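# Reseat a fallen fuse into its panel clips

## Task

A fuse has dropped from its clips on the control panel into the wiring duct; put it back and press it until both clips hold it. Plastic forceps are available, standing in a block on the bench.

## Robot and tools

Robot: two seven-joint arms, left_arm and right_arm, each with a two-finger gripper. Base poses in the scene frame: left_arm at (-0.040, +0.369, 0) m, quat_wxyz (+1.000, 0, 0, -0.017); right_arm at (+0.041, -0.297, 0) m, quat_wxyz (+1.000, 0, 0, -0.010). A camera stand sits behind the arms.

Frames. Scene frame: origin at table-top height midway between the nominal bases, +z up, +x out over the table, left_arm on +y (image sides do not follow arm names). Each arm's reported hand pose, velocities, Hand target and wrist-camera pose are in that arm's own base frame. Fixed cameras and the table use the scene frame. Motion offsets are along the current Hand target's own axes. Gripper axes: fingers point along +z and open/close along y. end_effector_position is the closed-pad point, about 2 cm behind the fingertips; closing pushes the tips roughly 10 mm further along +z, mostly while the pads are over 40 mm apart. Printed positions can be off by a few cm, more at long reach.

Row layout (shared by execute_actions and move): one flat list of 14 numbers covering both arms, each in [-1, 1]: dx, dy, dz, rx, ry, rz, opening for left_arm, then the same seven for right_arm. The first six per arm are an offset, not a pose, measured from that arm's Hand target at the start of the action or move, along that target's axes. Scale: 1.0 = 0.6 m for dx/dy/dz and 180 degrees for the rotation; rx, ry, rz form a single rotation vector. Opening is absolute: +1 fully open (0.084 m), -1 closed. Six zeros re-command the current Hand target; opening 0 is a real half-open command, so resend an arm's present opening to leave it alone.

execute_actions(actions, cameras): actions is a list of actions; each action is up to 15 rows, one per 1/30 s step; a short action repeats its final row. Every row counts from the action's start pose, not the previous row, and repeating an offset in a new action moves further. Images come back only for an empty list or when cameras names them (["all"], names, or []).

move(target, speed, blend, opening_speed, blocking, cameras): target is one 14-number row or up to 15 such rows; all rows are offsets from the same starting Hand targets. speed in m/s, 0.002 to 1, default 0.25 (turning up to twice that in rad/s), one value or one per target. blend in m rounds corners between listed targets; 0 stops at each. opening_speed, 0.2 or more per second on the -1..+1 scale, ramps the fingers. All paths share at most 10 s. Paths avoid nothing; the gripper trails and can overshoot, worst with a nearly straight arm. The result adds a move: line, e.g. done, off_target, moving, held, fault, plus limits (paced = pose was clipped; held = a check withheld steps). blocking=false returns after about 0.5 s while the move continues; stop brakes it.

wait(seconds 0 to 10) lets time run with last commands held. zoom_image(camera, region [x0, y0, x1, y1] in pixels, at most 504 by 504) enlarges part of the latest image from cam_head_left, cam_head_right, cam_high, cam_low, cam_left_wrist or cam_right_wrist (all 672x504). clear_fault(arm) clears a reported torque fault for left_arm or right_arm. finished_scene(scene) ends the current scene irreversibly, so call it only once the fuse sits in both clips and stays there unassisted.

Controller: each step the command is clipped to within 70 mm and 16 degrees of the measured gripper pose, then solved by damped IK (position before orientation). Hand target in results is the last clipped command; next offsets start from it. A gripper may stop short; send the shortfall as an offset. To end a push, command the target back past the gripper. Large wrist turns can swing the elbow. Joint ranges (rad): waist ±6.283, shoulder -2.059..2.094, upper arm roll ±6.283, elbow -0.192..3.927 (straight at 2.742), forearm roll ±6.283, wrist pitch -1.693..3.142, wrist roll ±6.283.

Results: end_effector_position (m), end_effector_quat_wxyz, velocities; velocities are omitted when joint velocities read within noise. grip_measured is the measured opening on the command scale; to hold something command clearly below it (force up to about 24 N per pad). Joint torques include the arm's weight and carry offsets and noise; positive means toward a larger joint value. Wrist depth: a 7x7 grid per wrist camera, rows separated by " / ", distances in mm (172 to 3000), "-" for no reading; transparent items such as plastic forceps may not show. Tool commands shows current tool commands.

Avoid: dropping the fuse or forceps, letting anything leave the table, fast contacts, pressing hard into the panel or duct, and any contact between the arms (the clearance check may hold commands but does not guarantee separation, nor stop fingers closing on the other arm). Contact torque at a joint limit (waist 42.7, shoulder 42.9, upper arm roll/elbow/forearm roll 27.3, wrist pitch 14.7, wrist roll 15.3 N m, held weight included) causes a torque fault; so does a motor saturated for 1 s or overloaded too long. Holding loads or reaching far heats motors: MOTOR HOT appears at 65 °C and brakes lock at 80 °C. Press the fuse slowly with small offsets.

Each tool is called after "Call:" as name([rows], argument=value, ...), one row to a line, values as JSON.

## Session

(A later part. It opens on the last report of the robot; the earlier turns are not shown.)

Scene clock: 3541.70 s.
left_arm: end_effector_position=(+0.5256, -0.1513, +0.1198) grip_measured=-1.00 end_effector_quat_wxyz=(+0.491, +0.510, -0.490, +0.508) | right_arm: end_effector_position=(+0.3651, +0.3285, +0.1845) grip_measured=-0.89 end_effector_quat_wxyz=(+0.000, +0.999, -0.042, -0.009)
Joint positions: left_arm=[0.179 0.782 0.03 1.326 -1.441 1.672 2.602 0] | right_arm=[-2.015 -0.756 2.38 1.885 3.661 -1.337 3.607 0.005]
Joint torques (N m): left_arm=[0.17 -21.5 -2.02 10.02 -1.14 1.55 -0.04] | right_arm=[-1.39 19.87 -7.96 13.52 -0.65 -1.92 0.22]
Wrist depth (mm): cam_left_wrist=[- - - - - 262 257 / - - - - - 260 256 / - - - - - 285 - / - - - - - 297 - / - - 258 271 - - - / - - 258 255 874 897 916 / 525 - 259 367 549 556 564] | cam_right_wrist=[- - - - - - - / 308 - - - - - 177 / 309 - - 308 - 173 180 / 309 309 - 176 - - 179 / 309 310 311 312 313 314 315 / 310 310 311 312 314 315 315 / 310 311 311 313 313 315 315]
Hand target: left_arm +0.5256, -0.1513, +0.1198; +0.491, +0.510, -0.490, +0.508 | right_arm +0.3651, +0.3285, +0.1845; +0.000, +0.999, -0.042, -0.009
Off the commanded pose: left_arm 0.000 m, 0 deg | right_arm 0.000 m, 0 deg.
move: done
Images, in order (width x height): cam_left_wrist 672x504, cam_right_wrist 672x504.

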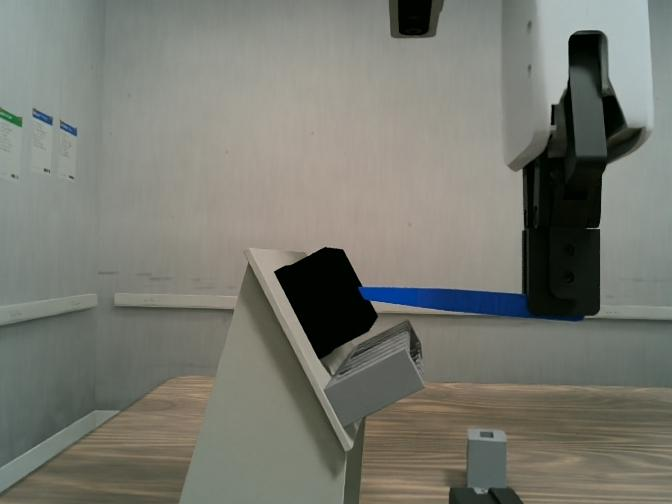

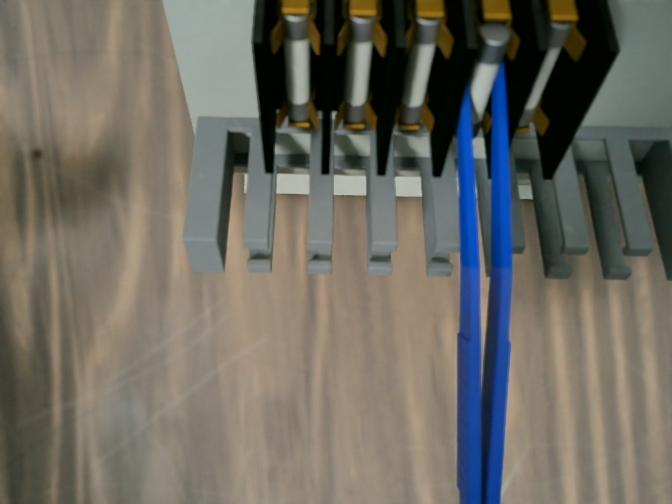

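Call:
move(target=[0,0,0,0,0,0,-1, -0.004,0,0.0004,0,0,0,-1], speed=0.02, cameras=["cam_right_wrist"])

Call:
zoom_image(camera="cam_right_wrist", region=[430, 0, 570, 200])

Scene clock: 3548.50 s.
left_arm: end_effector_position=(+0.5256, -0.1513, +0.1198) grip_measured=-1.00 end_effector_quat_wxyz=(+0.491, +0.510, -0.490, +0.508) | right_arm: end_effector_position=(+0.3627, +0.3287, +0.1843) grip_measured=-0.89 end_effector_quat_wxyz=(+0.000, +0.999, -0.042, -0.009)
Joint positions: left_arm=[0.179 0.782 0.03 1.326 -1.441 1.672 2.602 0] | right_arm=[-2.006 -0.75 2.379 1.873 3.658 -1.331 3.609 0.005]
Joint torques (N m): left_arm=[-0.05 -21.71 -2.06 9.91 -1.17 1.49 0.06] | right_arm=[0.03 20.3 -7.6 12.8 -0.43 -2.08 0.42]
Wrist depth (mm): cam_left_wrist=[- - - - - 261 256 / - - - - - 262 257 / - - - - - 288 - / - - - - - 297 - / - - 258 271 - - - / - - 258 255 871 900 909 / 525 - 259 368 547 555 564] | cam_right_wrist=[- - - - - - - / 308 - - - - - 179 / 308 - - - - - 180 / 309 309 311 311 312 313 315 / 309 310 311 311 313 314 315 / 309 310 311 312 313 314 315 / 309 310 312 313 313 314 315]
Hand target: left_arm +0.5256, -0.1513, +0.1198; +0.491, +0.510, -0.490, +0.508 | right_arm +0.3627, +0.3287, +0.1843; +0.000, +0.999, -0.042, -0.009
Off the commanded pose: left_arm 0.000 m, 0 deg | right_arm 0.000 m, 0 deg.
move: done
Images, in order (width x height): cam_right_wrist 672x504.

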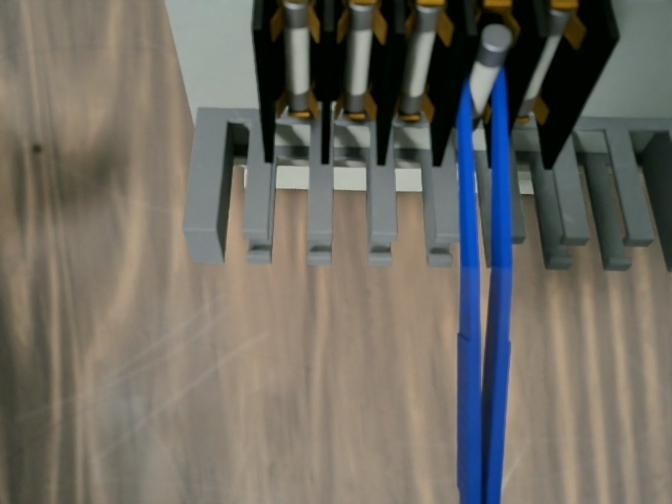

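Scaled by 2.520 from the camera's 672x504 image, which has a finer 960x720 frame.

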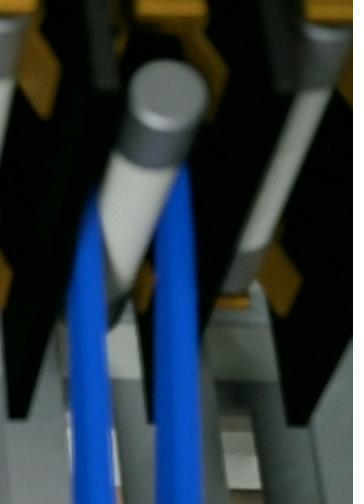

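Call:
move([
  [0,0,0,0,0,0,-1, 0.005,0,0,0,0,0,-1],
  [0,0,0,0,0,0,-1, 0.0068,0,0.003,0,0,0,-1],
], speed=0.02, cameras=["cam_right_wrist","cam_left_wrist"])

Call:
zoom_image(camera="cam_right_wrist", region=[430, 0, 570, 200])

Call:
zoom_image(camera="cam_left_wrist", region=[300, 230, 600, 410])

Scene clock: 3560.57 s.
left_arm: end_effector_position=(+0.5256, -0.1513, +0.1198) grip_measured=-1.00 end_effector_quat_wxyz=(+0.491, +0.510, -0.490, +0.508) | right_arm: end_effector_position=(+0.3667, +0.3283, +0.1825) grip_measured=-0.89 end_effector_quat_wxyz=(+0.000, +0.999, -0.042, -0.009)
Joint positions: left_arm=[0.179 0.782 0.03 1.326 -1.441 1.672 2.602 0] | right_arm=[-2.02 -0.762 2.381 1.889 3.663 -1.335 3.604 0.005]
Joint torques (N m): left_arm=[0.2 -21.63 -1.82 9.78 -1.22 1.5 0.06] | right_arm=[-1.52 19.17 -7.85 12.9 -0.41 -1.84 0.28]
Wrist depth (mm): cam_left_wrist=[- - - - - 263 - / - - - - - 260 256 / - - - - - 285 - / - - - - - 290 - / - - 259 271 365 - - / - - 258 256 876 899 910 / 526 - 259 367 551 555 562] | cam_right_wrist=[- - - - - - - / 306 - - - - - 176 / 307 - - 306 - - 180 / 307 - - - - - 312 / 307 308 309 310 311 312 313 / 307 308 309 310 311 312 313 / 308 309 310 310 312 312 314]
Hand target: left_arm +0.5256, -0.1513, +0.1198; +0.491, +0.510, -0.490, +0.508 | right_arm +0.3668, +0.3283, +0.1825; +0.000, +0.999, -0.042, -0.009
Off the commanded pose: left_arm 0.000 m, 0 deg | right_arm 0.000 m, 0 deg.
move: done
Images, in order (width x height): cam_left_wrist 672x504, cam_right_wrist 672x504.

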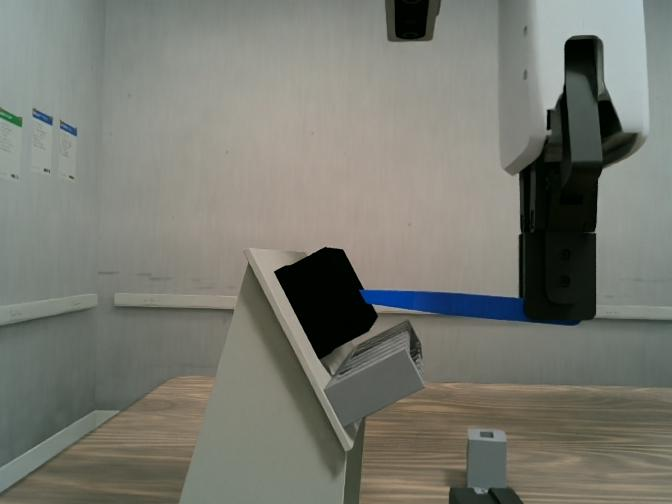

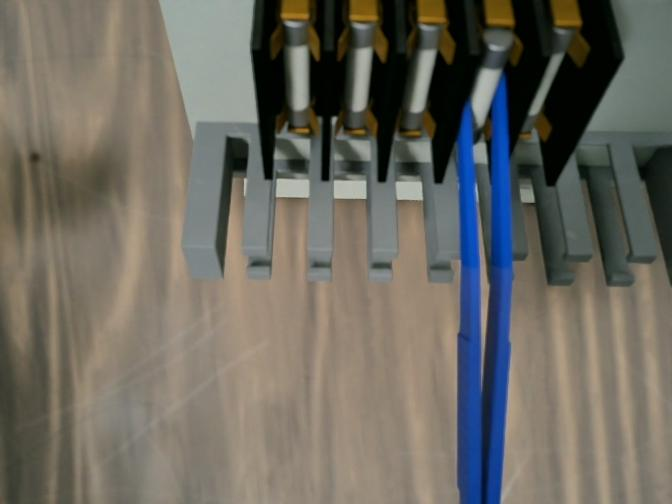

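Scaled by 2.520 from the camera's 672x504 image, which has a finer 960x720 frame.

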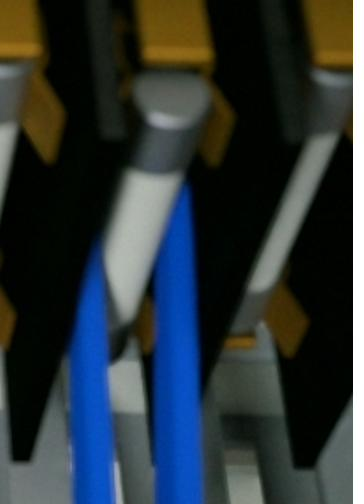

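Scaled by 1.680 from the camera's 672x504 image, which has a finer 960x720 frame.

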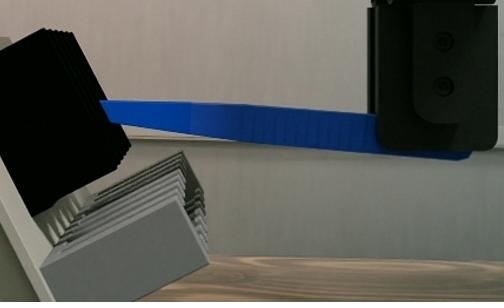

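Call:
move(target=[0,0,0,0,0,0,-1, -0.0044,0,-0.0023,0,0,0,-1], speed=0.015, cameras=["cam_right_wrist"])

Call:
zoom_image(camera="cam_right_wrist", region=[430, 0, 570, 200])

Scene clock: 3571.17 s.
left_arm: end_effector_position=(+0.5256, -0.1513, +0.1198) grip_measured=-1.00 end_effector_quat_wxyz=(+0.491, +0.510, -0.490, +0.508) | right_arm: end_effector_position=(+0.3642, +0.3285, +0.1839) grip_measured=-0.89 end_effector_quat_wxyz=(+0.000, +0.999, -0.042, -0.009)
Joint positions: left_arm=[0.179 0.782 0.03 1.326 -1.441 1.672 2.602 0] | right_arm=[-2.011 -0.754 2.38 1.879 3.66 -1.333 3.607 0.005]
Joint torques (N m): left_arm=[0.41 -21.63 -1.97 10.09 -1.33 1.42 0.2] | right_arm=[-0.06 20.73 -7.73 13.03 -0.52 -1.99 0.41]
Wrist depth (mm): cam_left_wrist=[- - - - - 262 256 / - - - - - 262 256 / - - - - - 285 - / - - - - - 297 - / - - 258 271 366 - - / - - 258 255 875 892 918 / 525 - 259 368 550 556 561] | cam_right_wrist=[- - - - - - - / 307 - - - - - 178 / 308 - - 307 - - 180 / 308 309 310 311 - 177 179 / 308 309 310 311 312 313 315 / 309 310 311 312 313 314 315 / 309 310 311 312 313 314 315]
Hand target: left_arm +0.5256, -0.1513, +0.1198; +0.491, +0.510, -0.490, +0.508 | right_arm +0.3642, +0.3285, +0.1839; +0.000, +0.999, -0.042, -0.009
Off the commanded pose: left_arm 0.000 m, 0 deg | right_arm 0.000 m, 0 deg.
move: done
Images, in order (width x height): cam_right_wrist 672x504.

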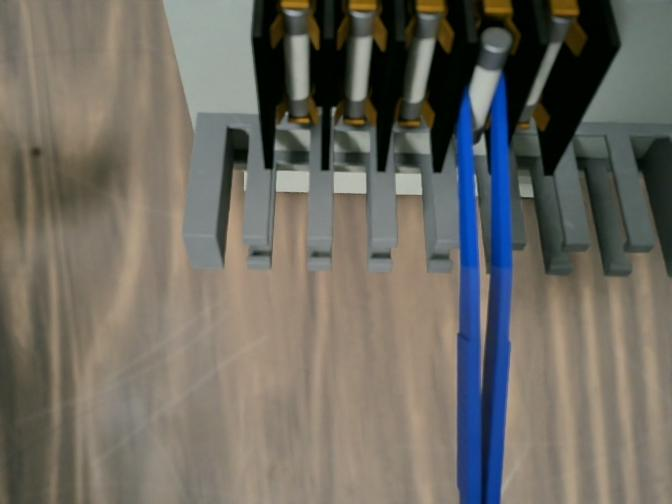

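Scaled by 2.520 from the camera's 672x504 image, which has a finer 960x720 frame.

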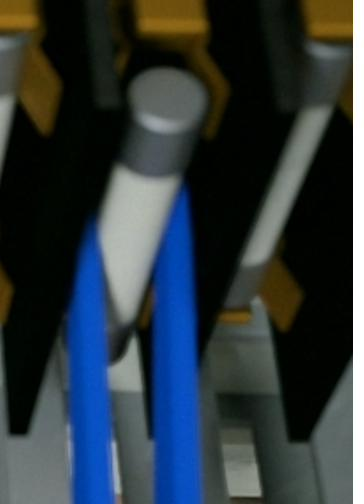

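Call:
move([
  [0,0,0,0,0,0,-1, 0.0044,0,0.0023,0,0,0,-0.815],
  [0,0,0,0,0,0,-1, 0.0377,0,-0.0003,0,0,0,-0.805],
  [0,0,0,0,0,0,-1, 0.0711,0,-0.003,0,0,0,-0.79],
], speed=0.03, cameras=["cam_right_wrist","cam_left_wrist"])

Call:
zoom_image(camera="cam_right_wrist", region=[430, 200, 570, 400])

Call:
zoom_image(camera="cam_left_wrist", region=[300, 230, 600, 410])

Scene clock: 3616.27 s.
left_arm: end_effector_position=(+0.5256, -0.1513, +0.1198) grip_measured=-1.00 end_effector_quat_wxyz=(+0.491, +0.510, -0.490, +0.508) | right_arm: end_effector_position=(+0.4067, +0.3249, +0.1849) grip_measured=-0.81 end_effector_quat_wxyz=(+0.000, +0.999, -0.042, -0.009)
Joint positions: left_arm=[0.179 0.782 0.03 1.326 -1.441 1.672 2.602 0] | right_arm=[-2.166 -0.894 2.398 2.14 3.712 -1.441 3.587 0.008]
Joint torques (N m): left_arm=[0.23 -21.66 -1.89 9.97 -1.18 1.58 -0.03] | right_arm=[-0.5 22.03 -6.55 13.41 0.17 -2.22 0.35]
Wrist depth (mm): cam_left_wrist=[- - - - 264 - - / - - - - 263 - - / - - - - - - - / - - - 273 301 - - / - - 258 271 - - - / - - 258 256 880 901 915 / 525 - 258 368 549 556 561] | cam_right_wrist=[308 309 310 311 312 313 314 / 308 309 306 307 308 309 313 / - - - - - - - / 308 - - - - - 172 / 309 - - - - - 179 / 309 - - - - - 178 / 310 311 312 313 314 315 316]
Hand target: left_arm +0.5256, -0.1513, +0.1198; +0.491, +0.510, -0.490, +0.508 | right_arm +0.4067, +0.3249, +0.1849; +0.000, +0.999, -0.042, -0.009
Off the commanded pose: left_arm 0.000 m, 0 deg | right_arm 0.000 m, 0 deg.
move: done
Images, in order (width x height): cam_left_wrist 672x504, cam_right_wrist 672x504.

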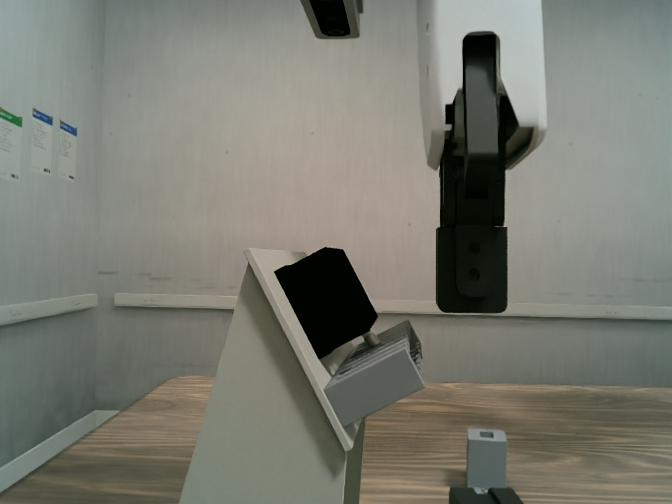

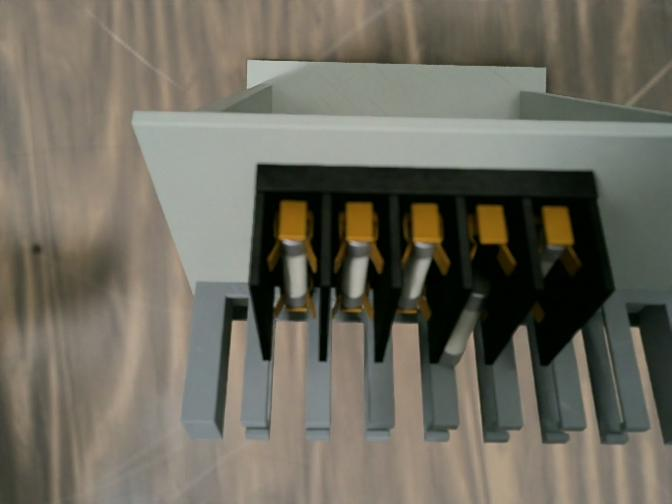

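Scaled by 2.520 from the camera's 672x504 image, which has a finer 960x720 frame.

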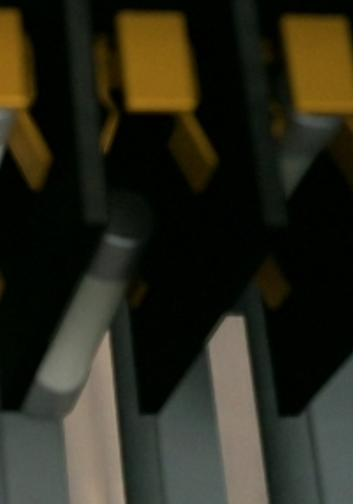

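Scaled by 1.680 from the camera's 672x504 image, which has a finer 960x720 frame.

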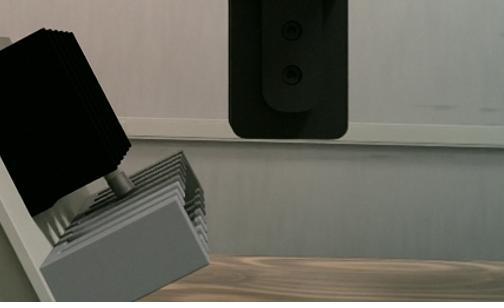

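Call:
execute_actions(actions=[], cameras=["cam_head_left","cam_head_right","cam_high","cam_low"])

Scene clock: 3618.70 s.
left_arm: end_effector_position=(+0.5256, -0.1513, +0.1198) grip_measured=-1.00 end_effector_quat_wxyz=(+0.491, +0.510, -0.490, +0.508) | right_arm: end_effector_position=(+0.4067, +0.3249, +0.1849) grip_measured=-0.81 end_effector_quat_wxyz=(+0.000, +0.999, -0.042, -0.009)
Joint positions: left_arm=[0.179 0.782 0.03 1.326 -1.441 1.672 2.602 0] | right_arm=[-2.166 -0.894 2.398 2.14 3.712 -1.441 3.587 0.008]
Joint velocities: within noise
Joint torques (N m): left_arm=[0.36 -21.55 -2.06 10.07 -1.17 1.54 -0.01] | right_arm=[-0.53 22.16 -6.66 13.28 0.13 -2.22 0.37]
Wrist depth (mm): cam_left_wrist=[- - - - 264 - - / - - - - 263 - - / - - - - - - - / - - - 273 300 - - / - - 259 271 - - - / - - 258 255 874 895 914 / 524 - 259 367 549 554 564] | cam_right_wrist=[308 309 310 311 312 313 314 / 308 310 307 307 308 309 314 / - - - - - - - / 309 - - - - - 172 / 309 - - - - - 179 / 310 - - - - - 178 / 310 311 312 312 314 315 316]
Hand target: left_arm +0.5256, -0.1513, +0.1198; +0.491, +0.510, -0.490, +0.508 | right_arm +0.4067, +0.3249, +0.1849; +0.000, +0.999, -0.042, -0.009
Tool commands: left_gripper/opening=-1.0 right_gripper/opening=-0.79
Off the commanded pose: left_arm 0.000 m, 0 deg | right_arm 0.000 m, 0 deg.
Images, in order (width x height): cam_head_left 672x504, cam_head_right 672x504, cam_high 672x504, cam_low 672x504.

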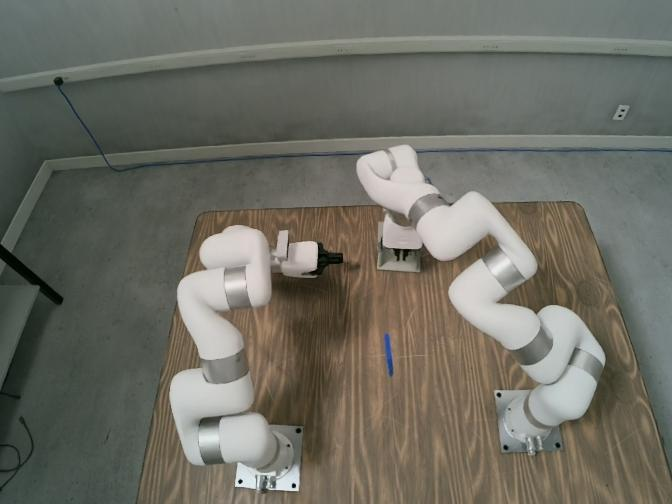

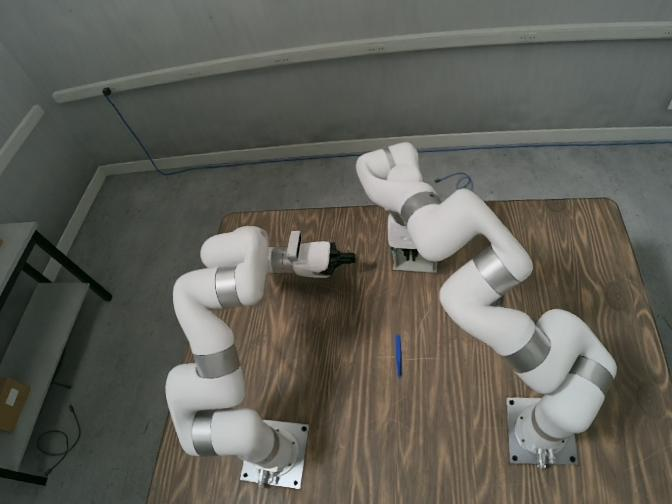

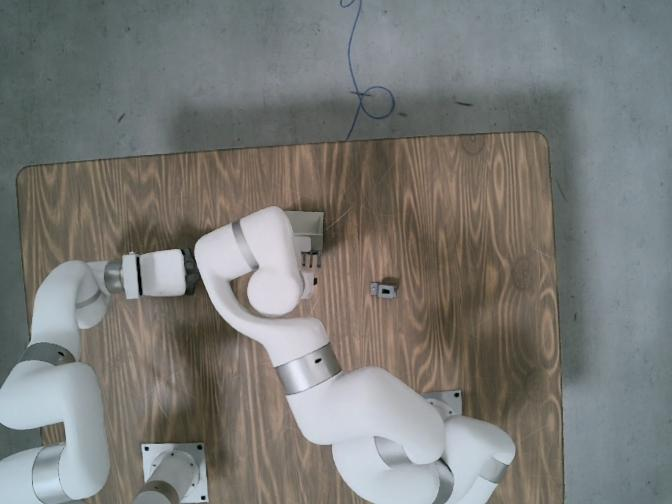

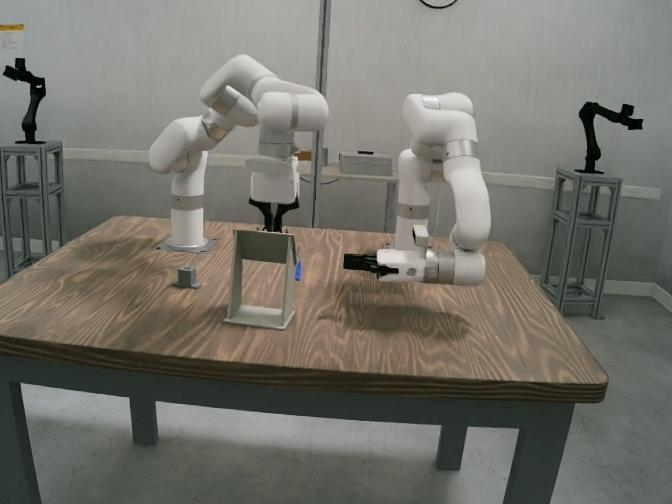

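Call:
move([
  [0,0,0,0,0,0,-1, -0.05,0,-0.08,0,0,0,-0.6],
  [0,0,0,0,0,0,-1, -0.33,0.02,-0.12,0,0,0,-0.6],
], speed=0.2, blend=0.03, cameras=["cam_right_wrist"])

Scene clock: 3628.07 s.
left_arm: end_effector_position=(+0.5256, -0.1513, +0.1198) grip_measured=-1.00 end_effector_quat_wxyz=(+0.491, +0.510, -0.490, +0.508) | right_arm: end_effector_position=(+0.2097, +0.3296, +0.2605) grip_measured=-0.62 end_effector_quat_wxyz=(+0.000, +0.999, -0.042, -0.009)
Joint positions: left_arm=[0.179 0.782 0.03 1.326 -1.441 1.672 2.602 0] | right_arm=[-1.496 -0.312 2.305 1.491 3.396 -1.298 3.987 0.017]
Joint torques (N m): left_arm=[0.13 -21.73 -2 9.91 -1.09 1.46 0.07] | right_arm=[0.29 13.49 -4.3 14.68 -0.37 -1.91 0.24]
Wrist depth (mm): cam_left_wrist=[- - - - - - - / - - - - - - - / - - - - - - - / - - - - - - - / - - 258 271 - - - / - - 258 255 878 894 914 / 525 - 259 368 550 557 560] | cam_right_wrist=[385 386 387 389 390 391 392 / 386 386 387 389 390 392 392 / 386 387 388 390 391 391 393 / 386 386 388 389 391 392 393 / 386 387 389 390 390 391 393 / 386 387 388 390 391 392 394 / 387 388 389 389 391 392 394]
Hand target: left_arm +0.5256, -0.1513, +0.1198; +0.491, +0.510, -0.490, +0.508 | right_arm +0.2097, +0.3296, +0.2605; +0.000, +0.999, -0.042, -0.009
Off the commanded pose: left_arm 0.000 m, 0 deg | right_arm 0.000 m, 0 deg.
move: done; blend cut to 0.0283 m at target 1
Images, in order (width x height): cam_right_wrist 672x504.

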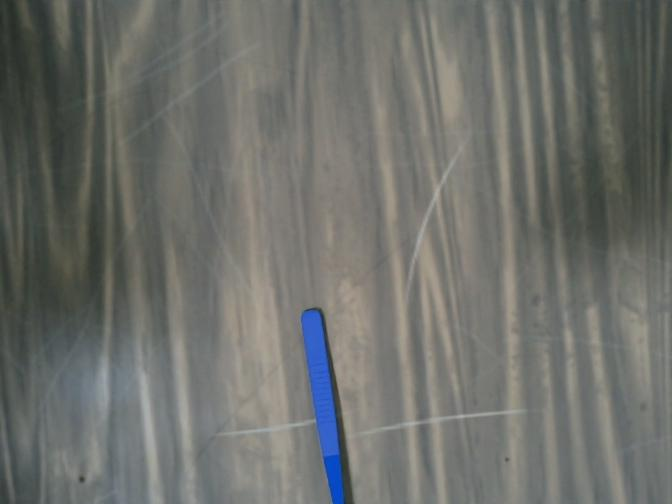

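Call:
move(target=[0,0,0,0,0,0,-1, 0.1,0.36,-0.1,0,0,0,-0.6], speed=0.25, cameras=["cam_high"])

Scene clock: 3757.53 s.
left_arm: end_effector_position=(+0.5256, -0.1513, +0.1198) grip_measured=-1.00 end_effector_quat_wxyz=(+0.491, +0.510, -0.490, +0.508) | right_arm: end_effector_position=(+0.2523, +0.1092, +0.3193) grip_measured=-0.62 end_effector_quat_wxyz=(+0.000, +0.999, -0.042, -0.009)
Joint positions: left_arm=[0.179 0.782 0.03 1.326 -1.441 1.672 2.602 0] | right_arm=[-1.564 0.325 2.236 1.187 2.897 -1.41 3.968 0.017]
Joint torques (N m): left_arm=[-0.02 -21.77 -2.04 9.85 -1.1 1.54 0.09] | right_arm=[-0.22 2.22 4.74 15.17 -0.07 -2.21 0.01]
Wrist depth (mm): cam_left_wrist=[- - - - - - 501 / - - - - - - 507 / - - - - - - - / - - - - - - - / - - 258 271 - - - / - - 258 256 877 899 910 / 525 - 259 368 549 556 562] | cam_right_wrist=[441 448 448 448 450 452 453 / 445 446 447 449 450 452 454 / 446 448 449 449 451 453 453 / 445 447 448 451 451 452 454 / 446 447 449 450 452 454 455 / 447 448 449 450 452 453 454 / 446 447 450 451 452 453 455]
Hand target: left_arm +0.5256, -0.1513, +0.1198; +0.491, +0.510, -0.490, +0.508 | right_arm +0.2523, +0.1092, +0.3193; +0.000, +0.999, -0.042, -0.009
Off the commanded pose: left_arm 0.000 m, 0 deg | right_arm 0.000 m, 0 deg.
move: done
Images, in order (width x height): cam_high 672x504.

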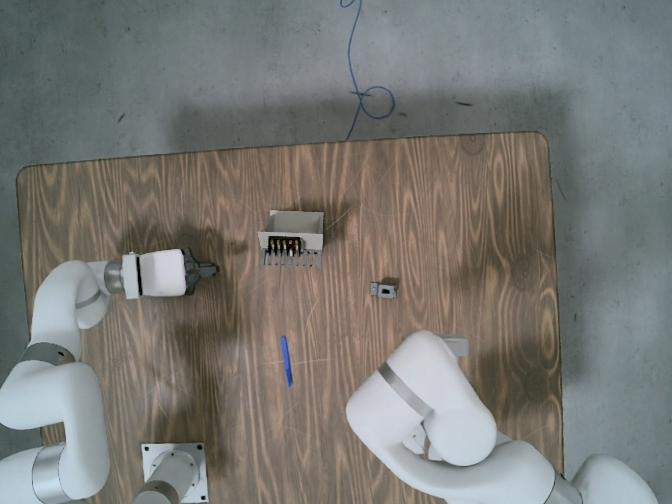

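Call:
move([
  [0.2,0.2,0.03,0,0,0,-1, 0,0,0,0,0,0,-0.6],
  [0.18,0.32,0.12,0,0,-0.5,-1, 0,0,0,0,0,0,-0.6],
  [0.133,0.324,0.24,0.3849,-0.3849,-0.3849,-0.6, 0,0,0,0,0,0,-0.6],
], speed=0.25, blend=0.03, cameras=["cam_left_wrist","cam_high"])

Scene clock: 3778.47 s.
left_arm: end_effector_position=(+0.3368, -0.3025, +0.2001) grip_measured=-0.62 end_effector_quat_wxyz=(+0.000, +1.000, +0.019, -0.001) | right_arm: end_effector_position=(+0.2523, +0.1092, +0.3193) grip_measured=-0.62 end_effector_quat_wxyz=(+0.000, +0.999, -0.042, -0.009)
Joint positions: left_arm=[0.073 -0.043 -0.795 1.001 -0.037 1.033 -0.74 0.017] | right_arm=[-1.564 0.325 2.236 1.187 2.897 -1.41 3.968 0.017]
Joint torques (N m): left_arm=[-0.9 -8.68 0.53 14.29 0.3 -1.32 -0.04] | right_arm=[-0.33 2.02 4.48 14.97 -0.23 -2.15 0.15]
Wrist depth (mm): cam_left_wrist=[332 331 332 330 330 329 329 / 331 331 331 330 330 329 329 / 331 331 330 330 329 329 329 / 330 330 329 329 328 329 328 / 330 330 330 329 328 328 328 / 331 329 329 328 328 328 327 / 330 329 328 329 328 327 327] | cam_right_wrist=[440 447 448 449 450 452 453 / 445 446 449 449 450 452 454 / 446 446 448 450 451 453 454 / 445 446 449 449 451 452 454 / 445 448 449 450 452 452 454 / 446 448 448 450 451 454 454 / 446 448 449 449 452 453 454]
Hand target: left_arm +0.3368, -0.3025, +0.2001; +0.000, +1.000, +0.019, -0.001 | right_arm +0.2523, +0.1092, +0.3193; +0.000, +0.999, -0.042, -0.009
Off the commanded pose: left_arm 0.000 m, 0 deg | right_arm 0.000 m, 0 deg.
move: done
Images, in order (width x height): cam_high 672x504, cam_left_wrist 672x504.

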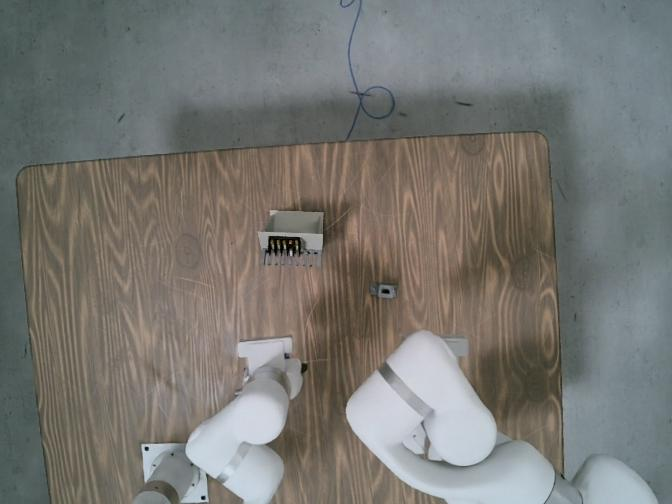

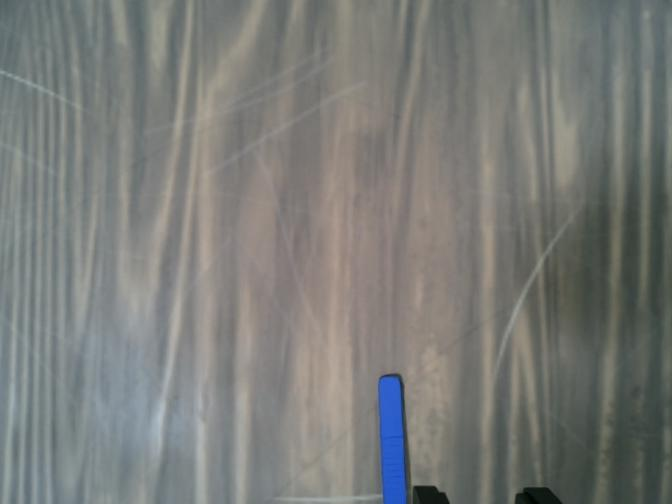

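Call:
move(target=[-0.0178,-0.0083,0.23,0,0,-0.0127,-0.4, 0,0,0,0,0,0,-0.6], speed=0.2, cameras=["cam_left_wrist"])

Scene clock: 3793.87 s.
left_arm: end_effector_position=(+0.3256, -0.2978, +0.0621) grip_measured=-0.42 end_effector_quat_wxyz=(+0.000, +0.999, +0.038, -0.001) | right_arm: end_effector_position=(+0.2523, +0.1092, +0.3193) grip_measured=-0.62 end_effector_quat_wxyz=(+0.000, +0.999, -0.042, -0.009)
Joint positions: left_arm=[0.017 0.242 -0.752 0.806 0.272 0.648 -1.016 0.026] | right_arm=[-1.564 0.325 2.236 1.187 2.897 -1.41 3.968 0.017]
Joint torques (N m): left_arm=[-0.46 -11.65 -3.8 11.67 0.11 -1.53 -0.11] | right_arm=[-0.48 2.08 4.36 14.91 -0.05 -2.08 0.18]
Wrist depth (mm): cam_left_wrist=[193 193 192 193 192 192 192 / 193 193 193 192 192 192 191 / 193 193 192 192 192 192 191 / 193 192 192 192 192 192 191 / 192 192 192 192 191 191 191 / 192 192 192 192 191 191 191 / 192 192 192 191 186 191 190] | cam_right_wrist=[440 446 447 449 450 452 454 / 446 447 448 448 450 452 454 / 446 447 449 450 451 452 454 / 446 448 449 450 452 453 454 / 447 447 450 449 451 454 455 / 446 448 449 450 450 455 454 / 447 448 449 450 451 453 455]
Hand target: left_arm +0.3256, -0.2978, +0.0621; +0.000, +0.999, +0.038, -0.001 | right_arm +0.2523, +0.1092, +0.3193; +0.000, +0.999, -0.042, -0.009
Off the commanded pose: left_arm 0.000 m, 0 deg | right_arm 0.000 m, 0 deg.
move: done
Images, in order (width x height): cam_left_wrist 672x504.

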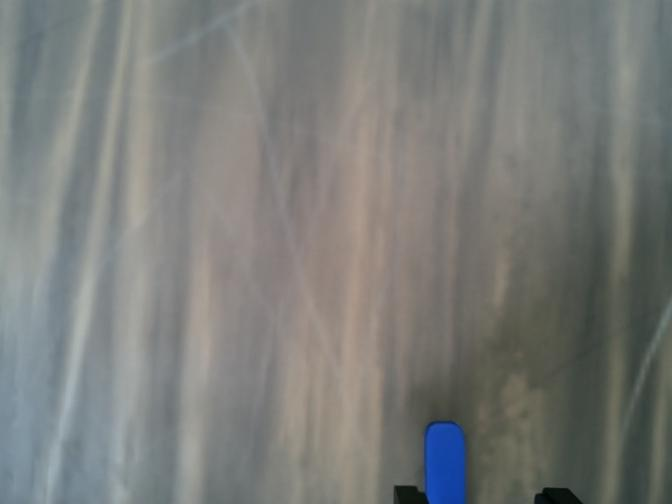

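Call:
move([
  [0,-0.006,0.05,0,0,0,-0.4, 0,0,0,0,0,0,-0.6],
  [0,-0.006,0.0635,0,0,0,-0.4, 0,0,0,0,0,0,-0.6],
], speed=[0.1,0.03], cameras=["cam_left_wrist"])

Scene clock: 3811.83 s.
left_arm: end_effector_position=(+0.3252, -0.2942, +0.0240) grip_measured=-0.42 end_effector_quat_wxyz=(+0.000, +0.999, +0.038, -0.001) | right_arm: end_effector_position=(+0.2523, +0.1092, +0.3193) grip_measured=-0.62 end_effector_quat_wxyz=(+0.000, +0.999, -0.042, -0.009)
Joint positions: left_arm=[-0.036 0.346 -0.673 0.793 0.407 0.559 -1.107 0.026] | right_arm=[-1.564 0.325 2.236 1.187 2.897 -1.41 3.968 0.017]
Joint torques (N m): left_arm=[-0.5 -12.85 -5 10.7 0.16 -1.58 0.07] | right_arm=[-0.58 1.94 4.21 14.76 -0.13 -1.99 0.15]
Wrist depth (mm): cam_left_wrist=[- - - - - - - / - - - - - - - / - - - - - - - / - - - - - - - / - - - - - - - / - - - - - - - / - - - - - - -] | cam_right_wrist=[440 447 447 449 450 452 453 / 445 447 448 449 451 452 453 / 446 446 449 450 451 453 454 / 446 447 449 449 450 453 454 / 446 447 448 450 451 452 454 / 446 448 448 450 452 453 455 / 446 448 450 450 451 455 455]
Hand target: left_arm +0.3252, -0.2942, +0.0240; +0.000, +0.999, +0.038, -0.001 | right_arm +0.2523, +0.1092, +0.3193; +0.000, +0.999, -0.042, -0.009
Off the commanded pose: left_arm 0.000 m, 0 deg | right_arm 0.000 m, 0 deg.
move: done
Images, in order (width x height): cam_left_wrist 672x504.

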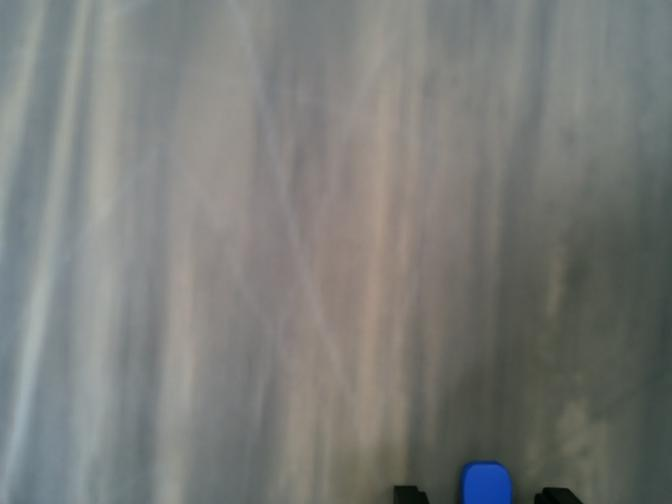

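Call:
move(target=[0,0,0,0,0,0,-0.9, 0,0,0,0,0,0,-0.6], opening_speed=0.5)

Call:
move(target=[0,0,-0.25,0,0,0,-0.9, 0,0,0,0,0,0,-0.6], speed=0.15, cameras=["cam_left_wrist","cam_low"])

Scene clock: 3817.50 s.
left_arm: end_effector_position=(+0.3252, -0.2942, +0.0240) grip_measured=-0.76 end_effector_quat_wxyz=(+0.000, +0.999, +0.038, -0.001) | right_arm: end_effector_position=(+0.2523, +0.1092, +0.3193) grip_measured=-0.62 end_effector_quat_wxyz=(+0.000, +0.999, -0.042, -0.009)
Joint positions: left_arm=[-0.036 0.346 -0.673 0.793 0.407 0.559 -1.107 0.011] | right_arm=[-1.564 0.325 2.236 1.187 2.897 -1.41 3.968 0.017]
Joint torques (N m): left_arm=[-0.58 -13.08 -5.09 10.54 0.09 -1.45 0.02] | right_arm=[-0.46 1.91 4.3 14.98 -0.21 -2 0.09]
Wrist depth (mm): cam_left_wrist=[- - - - - - - / - - - - - - - / - - - - - - - / - - - - - - - / - - - - - - - / - - - - - - - / - - - - - - -] | cam_right_wrist=[440 446 448 449 451 453 453 / 445 447 448 450 450 452 453 / 446 446 448 449 450 452 453 / 446 448 449 451 451 452 455 / 445 448 448 450 451 452 453 / 446 448 449 450 451 454 455 / 446 448 449 451 452 453 456]
Hand target: left_arm +0.3252, -0.2942, +0.0240; +0.000, +0.999, +0.038, -0.001 | right_arm +0.2523, +0.1092, +0.3193; +0.000, +0.999, -0.042, -0.009
Off the commanded pose: left_arm 0.000 m, 0 deg | right_arm 0.000 m, 0 deg.
move: done

Scene clock: 3818.97 s.
left_arm: end_effector_position=(+0.3256, -0.2943, +0.1740) grip_measured=-0.76 end_effector_quat_wxyz=(+0.000, +0.999, +0.038, -0.001) | right_arm: end_effector_position=(+0.2523, +0.1092, +0.3193) grip_measured=-0.62 end_effector_quat_wxyz=(+0.000, +0.999, -0.042, -0.009)
Joint positions: left_arm=[0.074 -0.062 -0.799 0.907 -0.056 0.953 -0.768 0.011] | right_arm=[-1.564 0.325 2.236 1.187 2.897 -1.41 3.968 0.017]
Joint torques (N m): left_arm=[0.48 -9.27 1.41 14 -0.13 -1.27 0.24] | right_arm=[-0.3 1.9 4.24 14.84 -0.25 -2.08 0.07]
Wrist depth (mm): cam_left_wrist=[305 305 305 304 304 303 303 / 305 305 304 304 304 303 303 / 305 304 304 304 303 302 302 / 305 304 304 304 303 302 302 / 305 303 303 303 302 303 301 / 304 304 303 303 303 302 302 / 303 303 303 302 302 301 301] | cam_right_wrist=[440 446 447 449 450 452 454 / 444 446 448 449 450 453 453 / 445 446 449 450 450 452 453 / 446 447 448 450 451 453 454 / 446 446 449 450 452 453 454 / 446 447 448 451 451 454 454 / 446 447 449 451 452 455 455]
Hand target: left_arm +0.3256, -0.2943, +0.1740; +0.000, +0.999, +0.038, -0.001 | right_arm +0.2523, +0.1092, +0.3193; +0.000, +0.999, -0.042, -0.009
Off the commanded pose: left_arm 0.000 m, 0 deg | right_arm 0.000 m, 0 deg.
move: done
Images, in order (width x height): cam_low 672x504, cam_left_wrist 672x504.

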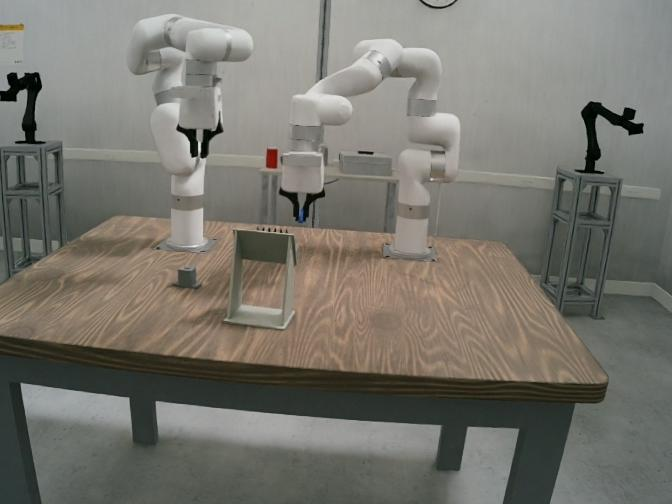

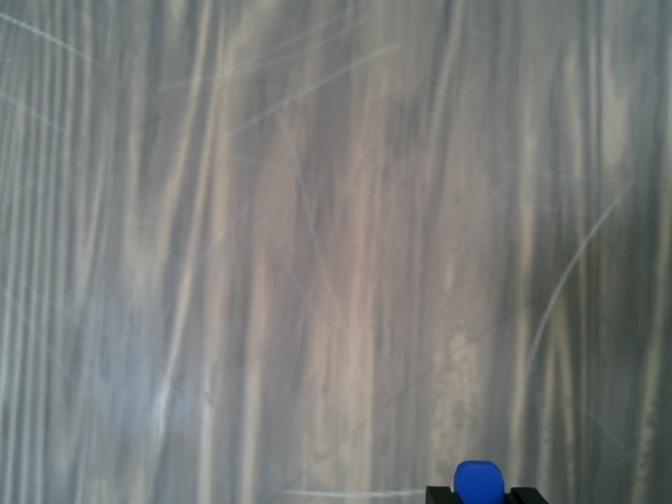

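Call:
move([
  [0.1,0,-0.1,-0.2,0,0,-0.9, 0,0,0,0,0,0,-0.6],
  [0.133,0.04,-0.13,-0.5,0,0,-0.9, 0,0,0,0,0,0,-0.6],
], speed=0.2, blend=0.03, cameras=["cam_left_wrist","cam_low","cam_head_left"])

Scene clock: 3841.67 s.
left_arm: end_effector_position=(+0.4072, -0.3121, +0.2518) grip_measured=-0.76 end_effector_quat_wxyz=(+0.706, +0.707, +0.028, +0.026) | right_arm: end_effector_position=(+0.2523, +0.1092, +0.3193) grip_measured=-0.62 end_effector_quat_wxyz=(+0.000, +0.999, -0.042, -0.009)
Joint positions: left_arm=[0.108 0.14 -0.301 0.748 -1.768 1.384 0.978 0.011] | right_arm=[-1.564 0.325 2.236 1.187 2.897 -1.41 3.968 0.017]
Joint torques (N m): left_arm=[0.71 -12.79 -1.1 11.67 -1.29 1.8 0.28] | right_arm=[-0.28 1.8 4.31 14.95 -0.19 -1.97 0.19]
Wrist depth (mm): cam_left_wrist=[189 696 - - - - - / 476 701 - - - - - / 479 708 - - - - - / 482 714 - - - - - / 484 719 - - - - - / 486 723 - - - - - / 488 732 - - - - -] | cam_right_wrist=[440 446 447 450 451 452 453 / 446 445 448 449 451 452 455 / 446 447 448 449 451 452 452 / 446 447 449 449 451 453 454 / 446 447 450 450 451 454 455 / 447 448 449 449 452 453 455 / 447 448 449 450 452 454 455]
Hand target: left_arm +0.4072, -0.3121, +0.2518; +0.706, +0.707, +0.028, +0.026 | right_arm +0.2523, +0.1092, +0.3193; +0.000, +0.999, -0.042, -0.009
Off the commanded pose: left_arm 0.000 m, 0 deg | right_arm 0.000 m, 0 deg.
move: done
Images, in order (width x height): cam_head_left 672x504, cam_low 672x504, cam_left_wrist 672x504.

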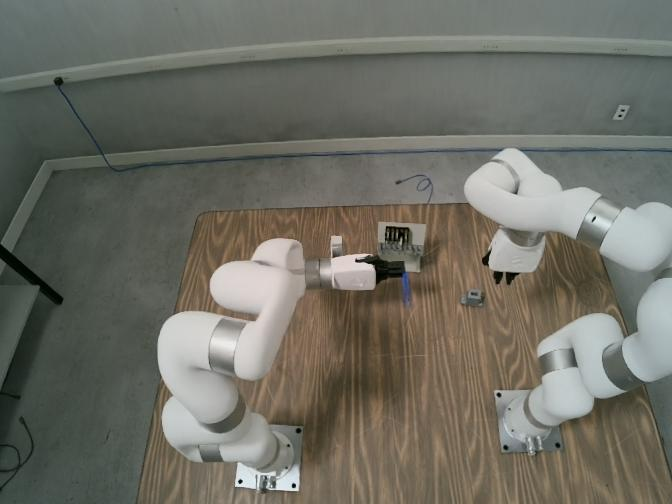

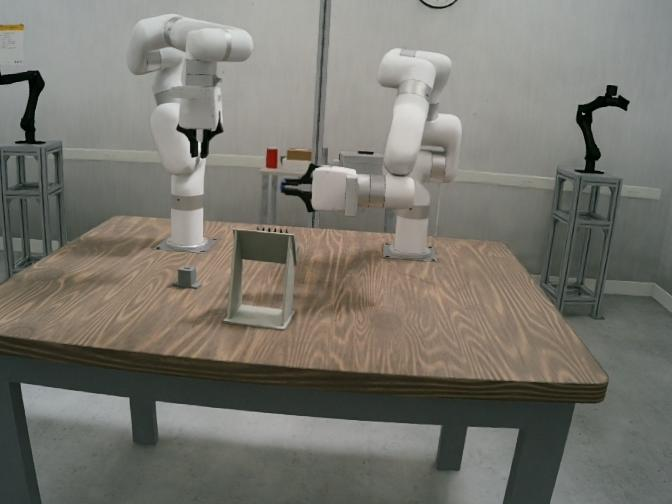

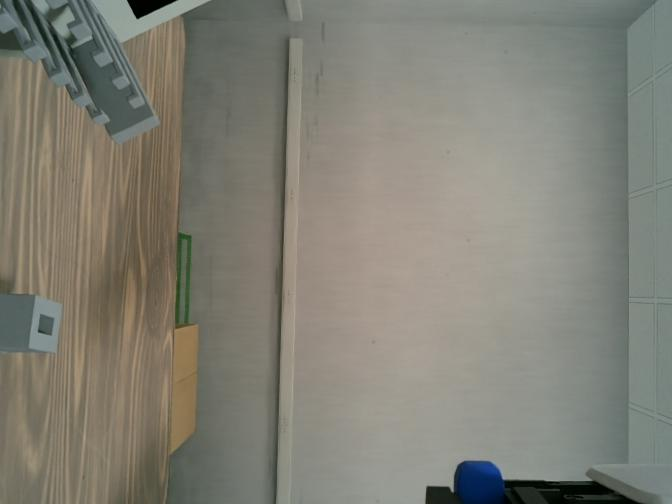

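Call:
move(target=[0,0,0,0,0,0,-0.9, 0,0,-0.06,0,0,0.35,-0.4], speed=0.4)

Scene clock: 3871.60 s.
left_arm: end_effector_position=(+0.4072, -0.3121, +0.2518) grip_measured=-0.76 end_effector_quat_wxyz=(+0.706, +0.707, +0.028, +0.026) | right_arm: end_effector_position=(+0.2529, +0.1091, +0.3553) grip_measured=-0.42 end_effector_quat_wxyz=(+0.004, +0.830, -0.558, -0.008)
Joint positions: left_arm=[0.108 0.14 -0.301 0.748 -1.768 1.384 0.978 0.011] | right_arm=[-1.821 0.229 2.401 1.307 2.998 -1.492 4.932 0.026]
Joint torques (N m): left_arm=[0.59 -12.77 -1.13 11.48 -1.2 1.7 0.27] | right_arm=[-0.3 4.94 2.91 14.79 -0.41 -2.18 0.36]
Wrist depth (mm): cam_left_wrist=[189 696 - - - - - / 476 698 - - - - - / 478 708 - - - - - / 483 711 - - - - - / 484 719 - - - - - / 486 723 - - - - - / 489 725 - - - - 345] | cam_right_wrist=[482 483 486 488 490 494 496 / 480 483 485 487 490 493 495 / 479 482 485 487 490 492 497 / 480 480 484 487 489 492 493 / 479 480 483 486 489 492 493 / 479 480 483 486 488 491 494 / 477 479 482 485 488 490 493]
Hand target: left_arm +0.4072, -0.3121, +0.2518; +0.706, +0.707, +0.028, +0.026 | right_arm +0.2529, +0.1091, +0.3553; +0.004, +0.830, -0.558, -0.008
Off the commanded pose: left_arm 0.000 m, 0 deg | right_arm 0.000 m, 0 deg.
move: done

Call:
move([
  [0,0,0,0,0,0,-0.9, 0,0,0,0,0,-0.698,-0.4],
], speed=0.6)

Call:
move([
  [0,0,0,0,0,0,-0.9, 0,0,0,0,0,-0.698,-0.4],
], speed=0.6)

Scene clock: 3878.27 s.
left_arm: end_effector_position=(+0.4072, -0.3121, +0.2518) grip_measured=-0.76 end_effector_quat_wxyz=(+0.706, +0.707, +0.028, +0.026) | right_arm: end_effector_position=(+0.2530, +0.1091, +0.3553) grip_measured=-0.42 end_effector_quat_wxyz=(-0.005, +0.875, +0.483, -0.007)
Joint positions: left_arm=[0.108 0.14 -0.301 0.748 -1.768 1.384 0.978 0.011] | right_arm=[-1.207 0.516 2.133 1.278 2.727 -1.579 3.124 0.026]
Joint torques (N m): left_arm=[0.62 -13.05 -1.23 11.71 -1.21 1.69 0.32] | right_arm=[0.48 -2.42 7.08 13.67 -0.22 -2.21 -0.05]
Wrist depth (mm): cam_left_wrist=[189 697 - - - - - / 477 698 - - - - - / 478 706 - - - - - / 481 713 - - - - - / 485 719 - - - - - / 486 725 - - - - - / 488 727 - - - - 373] | cam_right_wrist=[487 487 487 488 489 488 489 / 487 488 486 488 488 488 487 / 488 486 488 488 488 487 488 / 486 487 488 487 487 488 489 / 485 488 487 487 489 487 488 / 487 486 486 487 487 488 488 / 487 486 486 488 488 488 488]
Hand target: left_arm +0.4072, -0.3121, +0.2518; +0.706, +0.707, +0.028, +0.026 | right_arm +0.2529, +0.1091, +0.3553; -0.005, +0.875, +0.483, -0.007
Off the commanded pose: left_arm 0.000 m, 0 deg | right_arm 0.000 m, 0 deg.
move: done

Scene clock: 3880.80 s.
left_arm: end_effector_position=(+0.4072, -0.3121, +0.2518) grip_measured=-0.76 end_effector_quat_wxyz=(+0.706, +0.707, +0.028, +0.026) | right_arm: end_effector_position=(+0.2529, +0.1091, +0.3553) grip_measured=-0.42 end_effector_quat_wxyz=(-0.009, -0.030, +1.000, +0.001)
Joint positions: left_arm=[0.108 0.14 -0.301 0.748 -1.768 1.384 0.978 0.011] | right_arm=[-0.972 0.743 2.16 1.243 2.557 -1.694 1.197 0.026]
Joint torques (N m): left_arm=[0.51 -12.72 -1.15 11.61 -1.08 1.65 0.3] | right_arm=[-0.54 -6.35 9.53 11.79 0.25 -2.16 -0.03]
Wrist depth (mm): cam_left_wrist=[189 695 - - - - - / 476 699 - - - - - / 479 708 - - - - - / 482 715 - - - - - / 482 720 - - - - - / 485 722 - - - - - / 489 730 - - - - 386] | cam_right_wrist=[491 188 231 493 496 497 497 / 490 491 491 492 493 496 497 / 488 489 489 491 491 493 493 / 486 487 489 491 491 492 493 / 488 486 486 489 490 490 491 / 484 485 485 488 487 487 491 / 482 482 484 485 487 486 488]
Hand target: left_arm +0.4072, -0.3121, +0.2518; +0.706, +0.707, +0.028, +0.026 | right_arm +0.2529, +0.1091, +0.3553; -0.009, -0.030, +1.000, +0.001
Off the commanded pose: left_arm 0.000 m, 0 deg | right_arm 0.000 m, 0 deg.
joint sent to its limit (right arm) — joint 6 (wrist pitch), lower limit. The joint targets still meet the commanded pose.
move: done

Call:
move([
  [0,0,0,0,0,0,-0.9, -0.0218,0.354,-0.01,0,0,0,-0.3],
], speed=0.2, cameras=["cam_right_wrist","cam_left_wrist"])

Scene clock: 3889.13 s.
left_arm: end_effector_position=(+0.4072, -0.3121, +0.2518) grip_measured=-0.76 end_effector_quat_wxyz=(+0.706, +0.707, +0.028, +0.026) | right_arm: end_effector_position=(+0.2534, +0.3219, +0.3617) grip_measured=-0.32 end_effector_quat_wxyz=(-0.009, -0.030, +1.000, +0.001)
Joint positions: left_arm=[0.108 0.14 -0.301 0.748 -1.768 1.384 0.978 0.011] | right_arm=[0.197 0.566 1.257 1.905 2.62 -1.694 1.271 0.03]
Joint torques (N m): left_arm=[0.5 -12.69 -1.32 11.59 -1.16 1.67 0.24] | right_arm=[-0.01 -14.78 6.8 12.17 0.24 -2.3 -0.04]
Wrist depth (mm): cam_left_wrist=[189 694 - - - - - / 476 705 - - - - - / 479 708 - - - - - / 482 714 - - - - - / 484 724 - - - - - / 487 726 - - - - - / 489 727 - - - - -] | cam_right_wrist=[497 499 500 502 503 503 505 / 495 497 497 500 500 502 503 / 494 494 497 497 500 499 502 / 493 493 494 496 496 499 498 / 492 493 492 494 497 496 498 / 490 491 493 494 495 495 497 / 480 490 490 492 492 494 495]
Hand target: left_arm +0.4072, -0.3121, +0.2518; +0.706, +0.707, +0.028, +0.026 | right_arm +0.2534, +0.3219, +0.3617; -0.009, -0.030, +1.000, +0.001
Off the commanded pose: left_arm 0.000 m, 0 deg | right_arm 0.000 m, 0 deg.
joint sent to its limit (right arm) — joint 6 (wrist pitch), lower limit. The joint targets still meet the commanded pose.
move: done
Images, in order (width x height): cam_left_wrist 672x504, cam_right_wrist 672x504.

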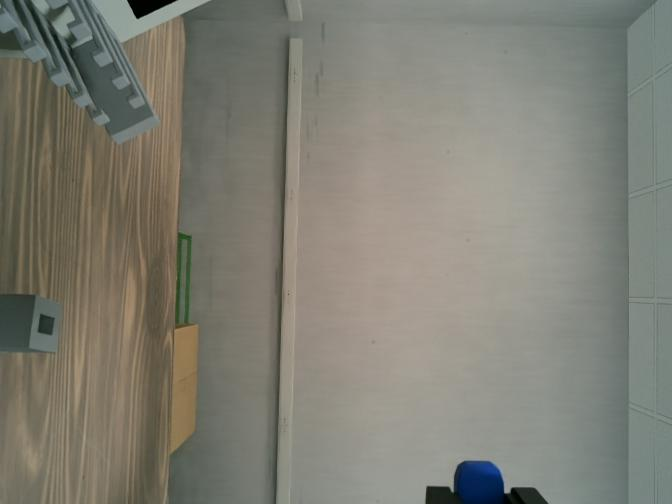

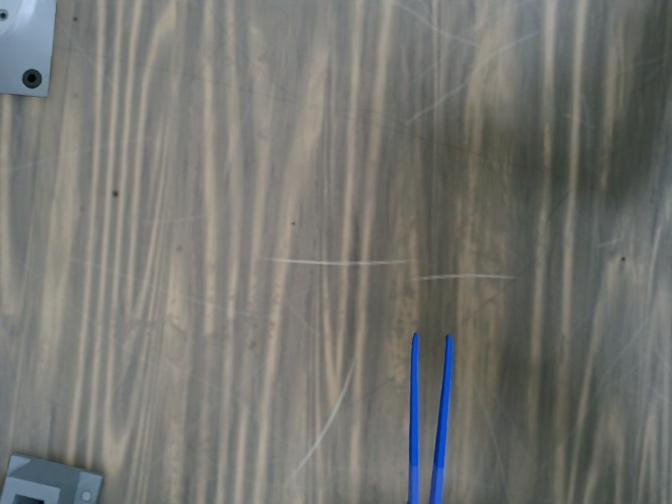

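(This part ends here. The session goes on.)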